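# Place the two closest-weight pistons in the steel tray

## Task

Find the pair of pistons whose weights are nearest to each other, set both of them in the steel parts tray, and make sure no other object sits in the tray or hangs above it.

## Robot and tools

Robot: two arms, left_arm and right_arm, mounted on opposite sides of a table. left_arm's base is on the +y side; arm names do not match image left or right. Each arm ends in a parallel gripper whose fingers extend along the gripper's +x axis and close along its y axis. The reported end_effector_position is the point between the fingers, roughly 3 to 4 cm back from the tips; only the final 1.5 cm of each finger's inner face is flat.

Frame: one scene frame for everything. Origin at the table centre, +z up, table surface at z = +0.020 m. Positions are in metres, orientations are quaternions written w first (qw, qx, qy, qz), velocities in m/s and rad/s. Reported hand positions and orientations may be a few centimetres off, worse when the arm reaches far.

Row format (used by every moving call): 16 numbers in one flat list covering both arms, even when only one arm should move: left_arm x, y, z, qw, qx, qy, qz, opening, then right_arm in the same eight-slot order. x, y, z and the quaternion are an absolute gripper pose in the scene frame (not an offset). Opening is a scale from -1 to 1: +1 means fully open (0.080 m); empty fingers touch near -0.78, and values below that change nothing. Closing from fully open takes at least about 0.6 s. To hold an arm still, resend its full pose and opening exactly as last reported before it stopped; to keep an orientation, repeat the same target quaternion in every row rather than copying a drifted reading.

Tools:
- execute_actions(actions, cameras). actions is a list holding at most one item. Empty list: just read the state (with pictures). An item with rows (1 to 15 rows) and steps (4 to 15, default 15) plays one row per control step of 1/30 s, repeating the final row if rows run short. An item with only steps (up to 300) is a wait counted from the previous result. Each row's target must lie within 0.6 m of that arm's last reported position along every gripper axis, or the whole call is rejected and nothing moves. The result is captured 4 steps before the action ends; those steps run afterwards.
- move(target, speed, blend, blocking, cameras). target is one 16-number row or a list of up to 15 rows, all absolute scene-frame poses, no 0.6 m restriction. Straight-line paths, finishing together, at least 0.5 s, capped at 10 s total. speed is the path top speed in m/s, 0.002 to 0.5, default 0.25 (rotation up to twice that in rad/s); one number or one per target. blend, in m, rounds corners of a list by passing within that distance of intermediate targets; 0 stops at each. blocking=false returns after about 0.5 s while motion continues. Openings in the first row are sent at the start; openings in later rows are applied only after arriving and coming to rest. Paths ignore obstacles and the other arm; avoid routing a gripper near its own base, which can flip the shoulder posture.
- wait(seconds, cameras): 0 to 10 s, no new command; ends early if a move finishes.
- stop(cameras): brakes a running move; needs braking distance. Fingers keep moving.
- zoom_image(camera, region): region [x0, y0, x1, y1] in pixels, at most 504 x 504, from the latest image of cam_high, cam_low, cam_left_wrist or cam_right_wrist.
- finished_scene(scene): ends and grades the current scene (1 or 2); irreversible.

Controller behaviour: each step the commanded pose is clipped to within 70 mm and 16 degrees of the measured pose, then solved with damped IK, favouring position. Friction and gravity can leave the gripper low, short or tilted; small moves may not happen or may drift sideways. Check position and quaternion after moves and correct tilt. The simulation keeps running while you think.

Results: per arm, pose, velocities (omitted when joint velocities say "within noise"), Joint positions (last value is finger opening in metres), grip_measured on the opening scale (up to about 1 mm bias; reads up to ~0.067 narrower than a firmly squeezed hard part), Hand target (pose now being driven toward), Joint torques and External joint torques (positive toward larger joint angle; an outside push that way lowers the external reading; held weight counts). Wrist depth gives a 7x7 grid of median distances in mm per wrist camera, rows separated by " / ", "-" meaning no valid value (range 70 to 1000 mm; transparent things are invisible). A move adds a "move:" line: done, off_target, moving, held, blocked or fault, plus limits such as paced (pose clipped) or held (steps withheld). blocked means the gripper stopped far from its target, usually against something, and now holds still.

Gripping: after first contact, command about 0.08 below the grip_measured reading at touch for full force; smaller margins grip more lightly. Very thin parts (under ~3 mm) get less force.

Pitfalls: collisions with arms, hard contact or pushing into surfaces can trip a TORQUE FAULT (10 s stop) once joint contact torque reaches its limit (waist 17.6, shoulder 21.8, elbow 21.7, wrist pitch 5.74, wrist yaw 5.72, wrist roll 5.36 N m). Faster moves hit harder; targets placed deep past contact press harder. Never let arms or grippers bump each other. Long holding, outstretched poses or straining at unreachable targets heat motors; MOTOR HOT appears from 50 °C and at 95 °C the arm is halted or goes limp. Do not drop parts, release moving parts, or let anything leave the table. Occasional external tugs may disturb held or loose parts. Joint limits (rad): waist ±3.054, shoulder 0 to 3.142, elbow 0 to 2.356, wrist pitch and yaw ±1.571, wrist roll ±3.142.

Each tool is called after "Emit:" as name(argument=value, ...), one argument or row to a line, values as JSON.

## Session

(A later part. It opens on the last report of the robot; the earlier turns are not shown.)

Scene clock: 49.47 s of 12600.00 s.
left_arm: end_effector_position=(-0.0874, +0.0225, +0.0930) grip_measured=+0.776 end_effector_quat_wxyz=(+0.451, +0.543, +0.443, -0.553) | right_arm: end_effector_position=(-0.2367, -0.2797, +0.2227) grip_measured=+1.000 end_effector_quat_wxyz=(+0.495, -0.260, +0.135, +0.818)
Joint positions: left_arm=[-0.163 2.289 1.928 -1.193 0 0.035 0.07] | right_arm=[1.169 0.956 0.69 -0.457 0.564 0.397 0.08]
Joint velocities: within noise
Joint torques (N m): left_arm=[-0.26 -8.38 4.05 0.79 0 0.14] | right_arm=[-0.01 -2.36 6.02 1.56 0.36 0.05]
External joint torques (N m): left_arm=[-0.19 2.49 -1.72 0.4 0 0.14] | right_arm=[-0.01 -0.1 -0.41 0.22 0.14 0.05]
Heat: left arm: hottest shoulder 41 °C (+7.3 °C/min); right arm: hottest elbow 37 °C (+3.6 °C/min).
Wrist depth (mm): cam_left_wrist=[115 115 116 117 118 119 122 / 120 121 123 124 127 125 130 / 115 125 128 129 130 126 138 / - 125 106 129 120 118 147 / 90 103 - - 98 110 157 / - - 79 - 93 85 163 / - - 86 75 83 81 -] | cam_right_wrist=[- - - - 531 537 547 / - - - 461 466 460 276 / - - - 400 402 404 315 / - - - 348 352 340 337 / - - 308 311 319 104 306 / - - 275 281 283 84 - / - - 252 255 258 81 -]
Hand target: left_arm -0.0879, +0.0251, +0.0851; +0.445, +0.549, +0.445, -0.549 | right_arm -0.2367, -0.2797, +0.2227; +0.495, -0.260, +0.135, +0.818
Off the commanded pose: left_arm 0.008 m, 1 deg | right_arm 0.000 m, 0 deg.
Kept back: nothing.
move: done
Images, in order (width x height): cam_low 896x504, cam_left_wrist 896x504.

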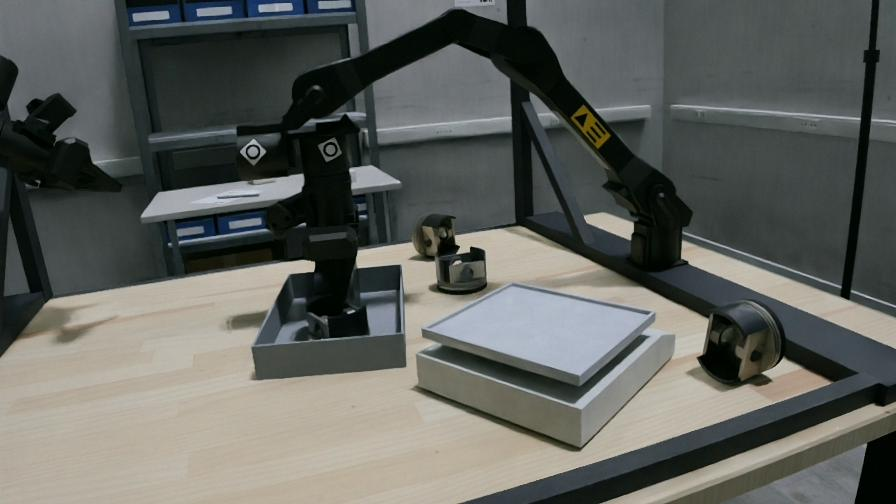

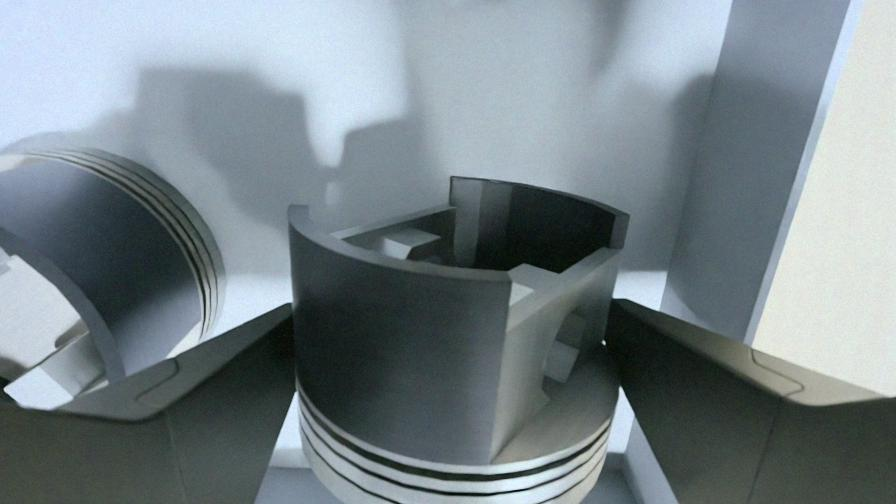

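Emit:
move(
  target=[
    [-0.088, 0.025, 0.087, 0.445, 0.5495, 0.445, -0.5495, 0.6, -0.2367, -0.2797, 0.2227, 0.495, -0.260, 0.135, 0.818, 1],
    [-0.088, 0.025, 0.087, 0.445, 0.5495, 0.445, -0.5495, 0.86, -0.2367, -0.2797, 0.2227, 0.495, -0.260, 0.135, 0.818, 1],
    [-0.088, 0.025, 0.15, 0.445, 0.5495, 0.445, -0.5495, 0.86, -0.2367, -0.2797, 0.2227, 0.495, -0.260, 0.135, 0.818, 1],
    [-0.05, 0.22, 0.2, 0.5, 0.5, 0.5, -0.5, 0.86, -0.2367, -0.2797, 0.2227, 0.495, -0.260, 0.135, 0.818, 1],
  ],
  speed=[0.04,0.04,0.1,0.35],
  blend=[0,0,0.02,0],
)

Emit:
zoom_image(
  camera="cam_high",
  region=[260, 110, 500, 400],
)

Scene clock: 52.70 s of 12600.00 s.
left_arm: end_effector_position=(-0.0515, +0.2173, +0.2010) grip_measured=+0.857 end_effector_quat_wxyz=(+0.499, +0.501, +0.497, -0.503) | right_arm: end_effector_position=(-0.2367, -0.2797, +0.2227) grip_measured=+1.000 end_effector_quat_wxyz=(+0.495, -0.260, +0.135, +0.818)
Joint positions: left_arm=[-0.151 1.483 1.297 -1.38 0 -0.148 0.074] | right_arm=[1.169 0.956 0.69 -0.457 0.564 0.397 0.08]
Joint velocities: within noise
Joint torques (N m): left_arm=[0.31 -4.99 4.3 0.32 -0.01 -0.12] | right_arm=[0.06 -2.6 5.92 1.56 0.33 0.04]
External joint torques (N m): left_arm=[0.32 0.11 -1.45 -0.03 0.01 -0.12] | right_arm=[0.06 -0.38 -0.4 0.27 0.11 0.04]
Heat: left arm: hottest shoulder 41 °C (+6.8 °C/min); right arm: hottest elbow 37 °C (+3.4 °C/min).
Wrist depth (mm): cam_left_wrist=[204 218 220 223 225 227 230 / 189 225 232 232 212 241 241 / 198 216 245 247 231 254 250 / 215 251 258 262 267 269 272 / 265 265 273 280 276 279 292 / - - 291 296 302 88 - / - - 309 315 314 78 -] | cam_right_wrist=[- - - - 526 540 543 / - - - 456 468 463 444 / - - - 395 400 402 336 / - - - 349 350 340 346 / - - 310 311 321 104 305 / - - 275 281 282 84 - / - - 251 256 257 81 -]
Hand target: left_arm -0.0500, +0.2200, +0.2000; +0.500, +0.500, +0.500, -0.500 | right_arm -0.2367, -0.2797, +0.2227; +0.495, -0.260, +0.135, +0.818
Off the commanded pose: left_arm 0.003 m, 1 deg | right_arm 0.000 m, 0 deg.
Kept back: nothing.
move: done

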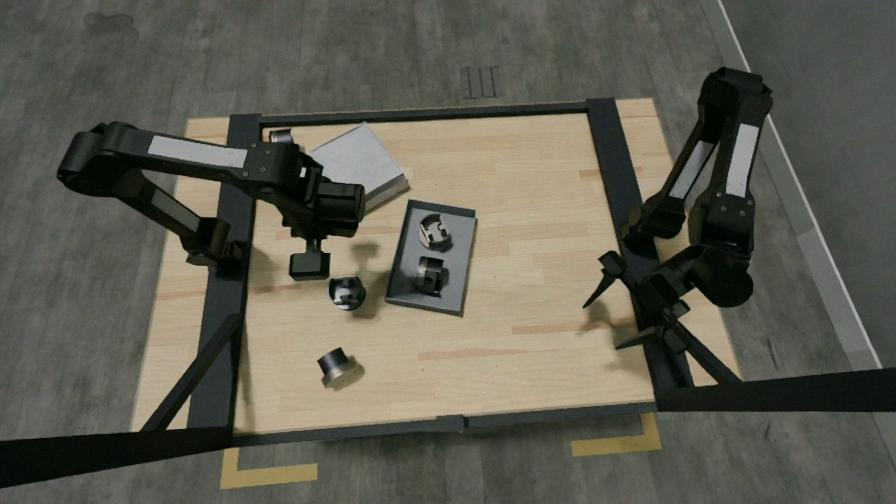

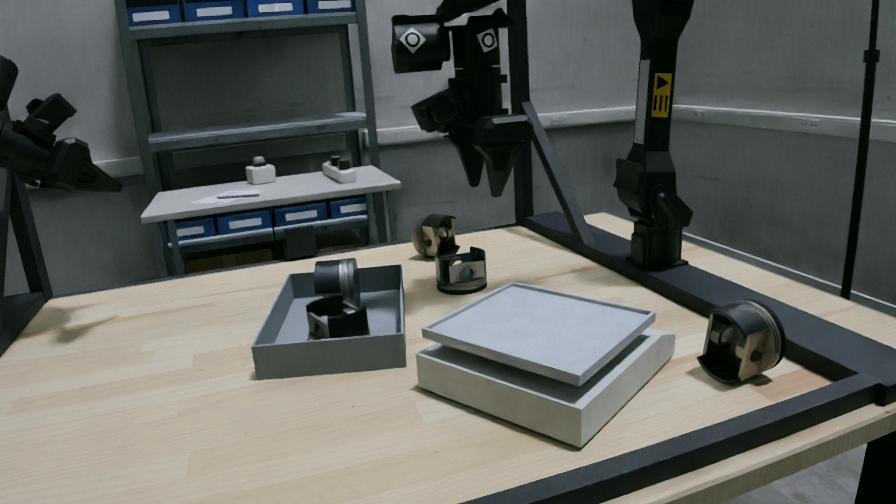

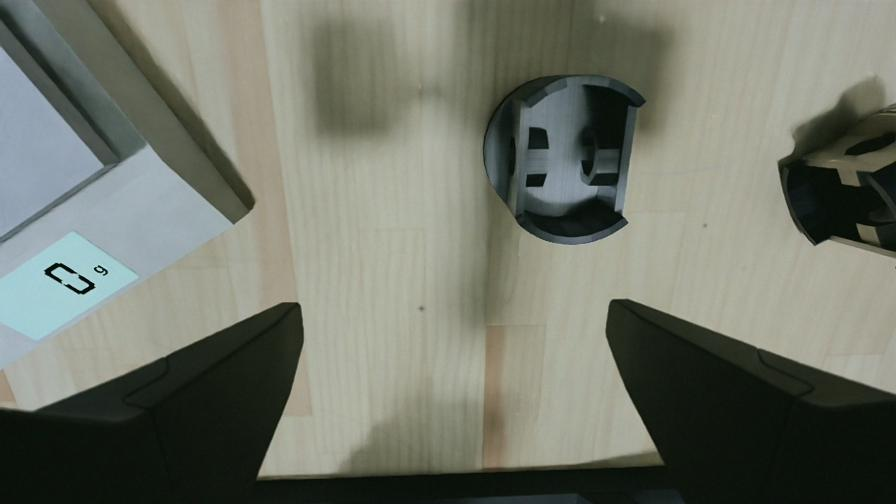

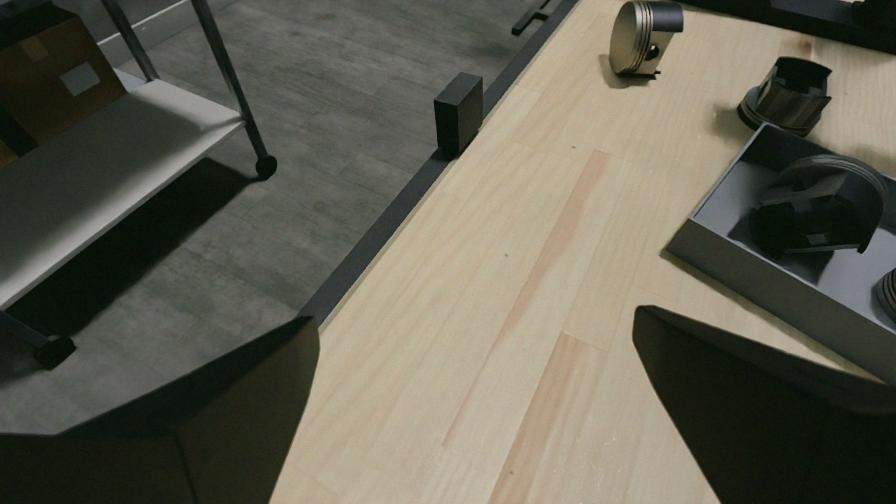

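Scaled by 1.738.

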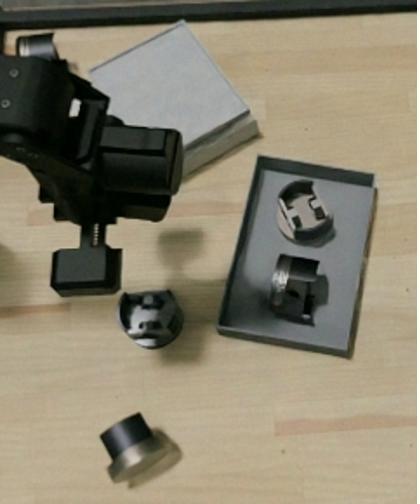

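Emit:
finished_scene(
  scene=2,
)

The scene is finished: the task was done.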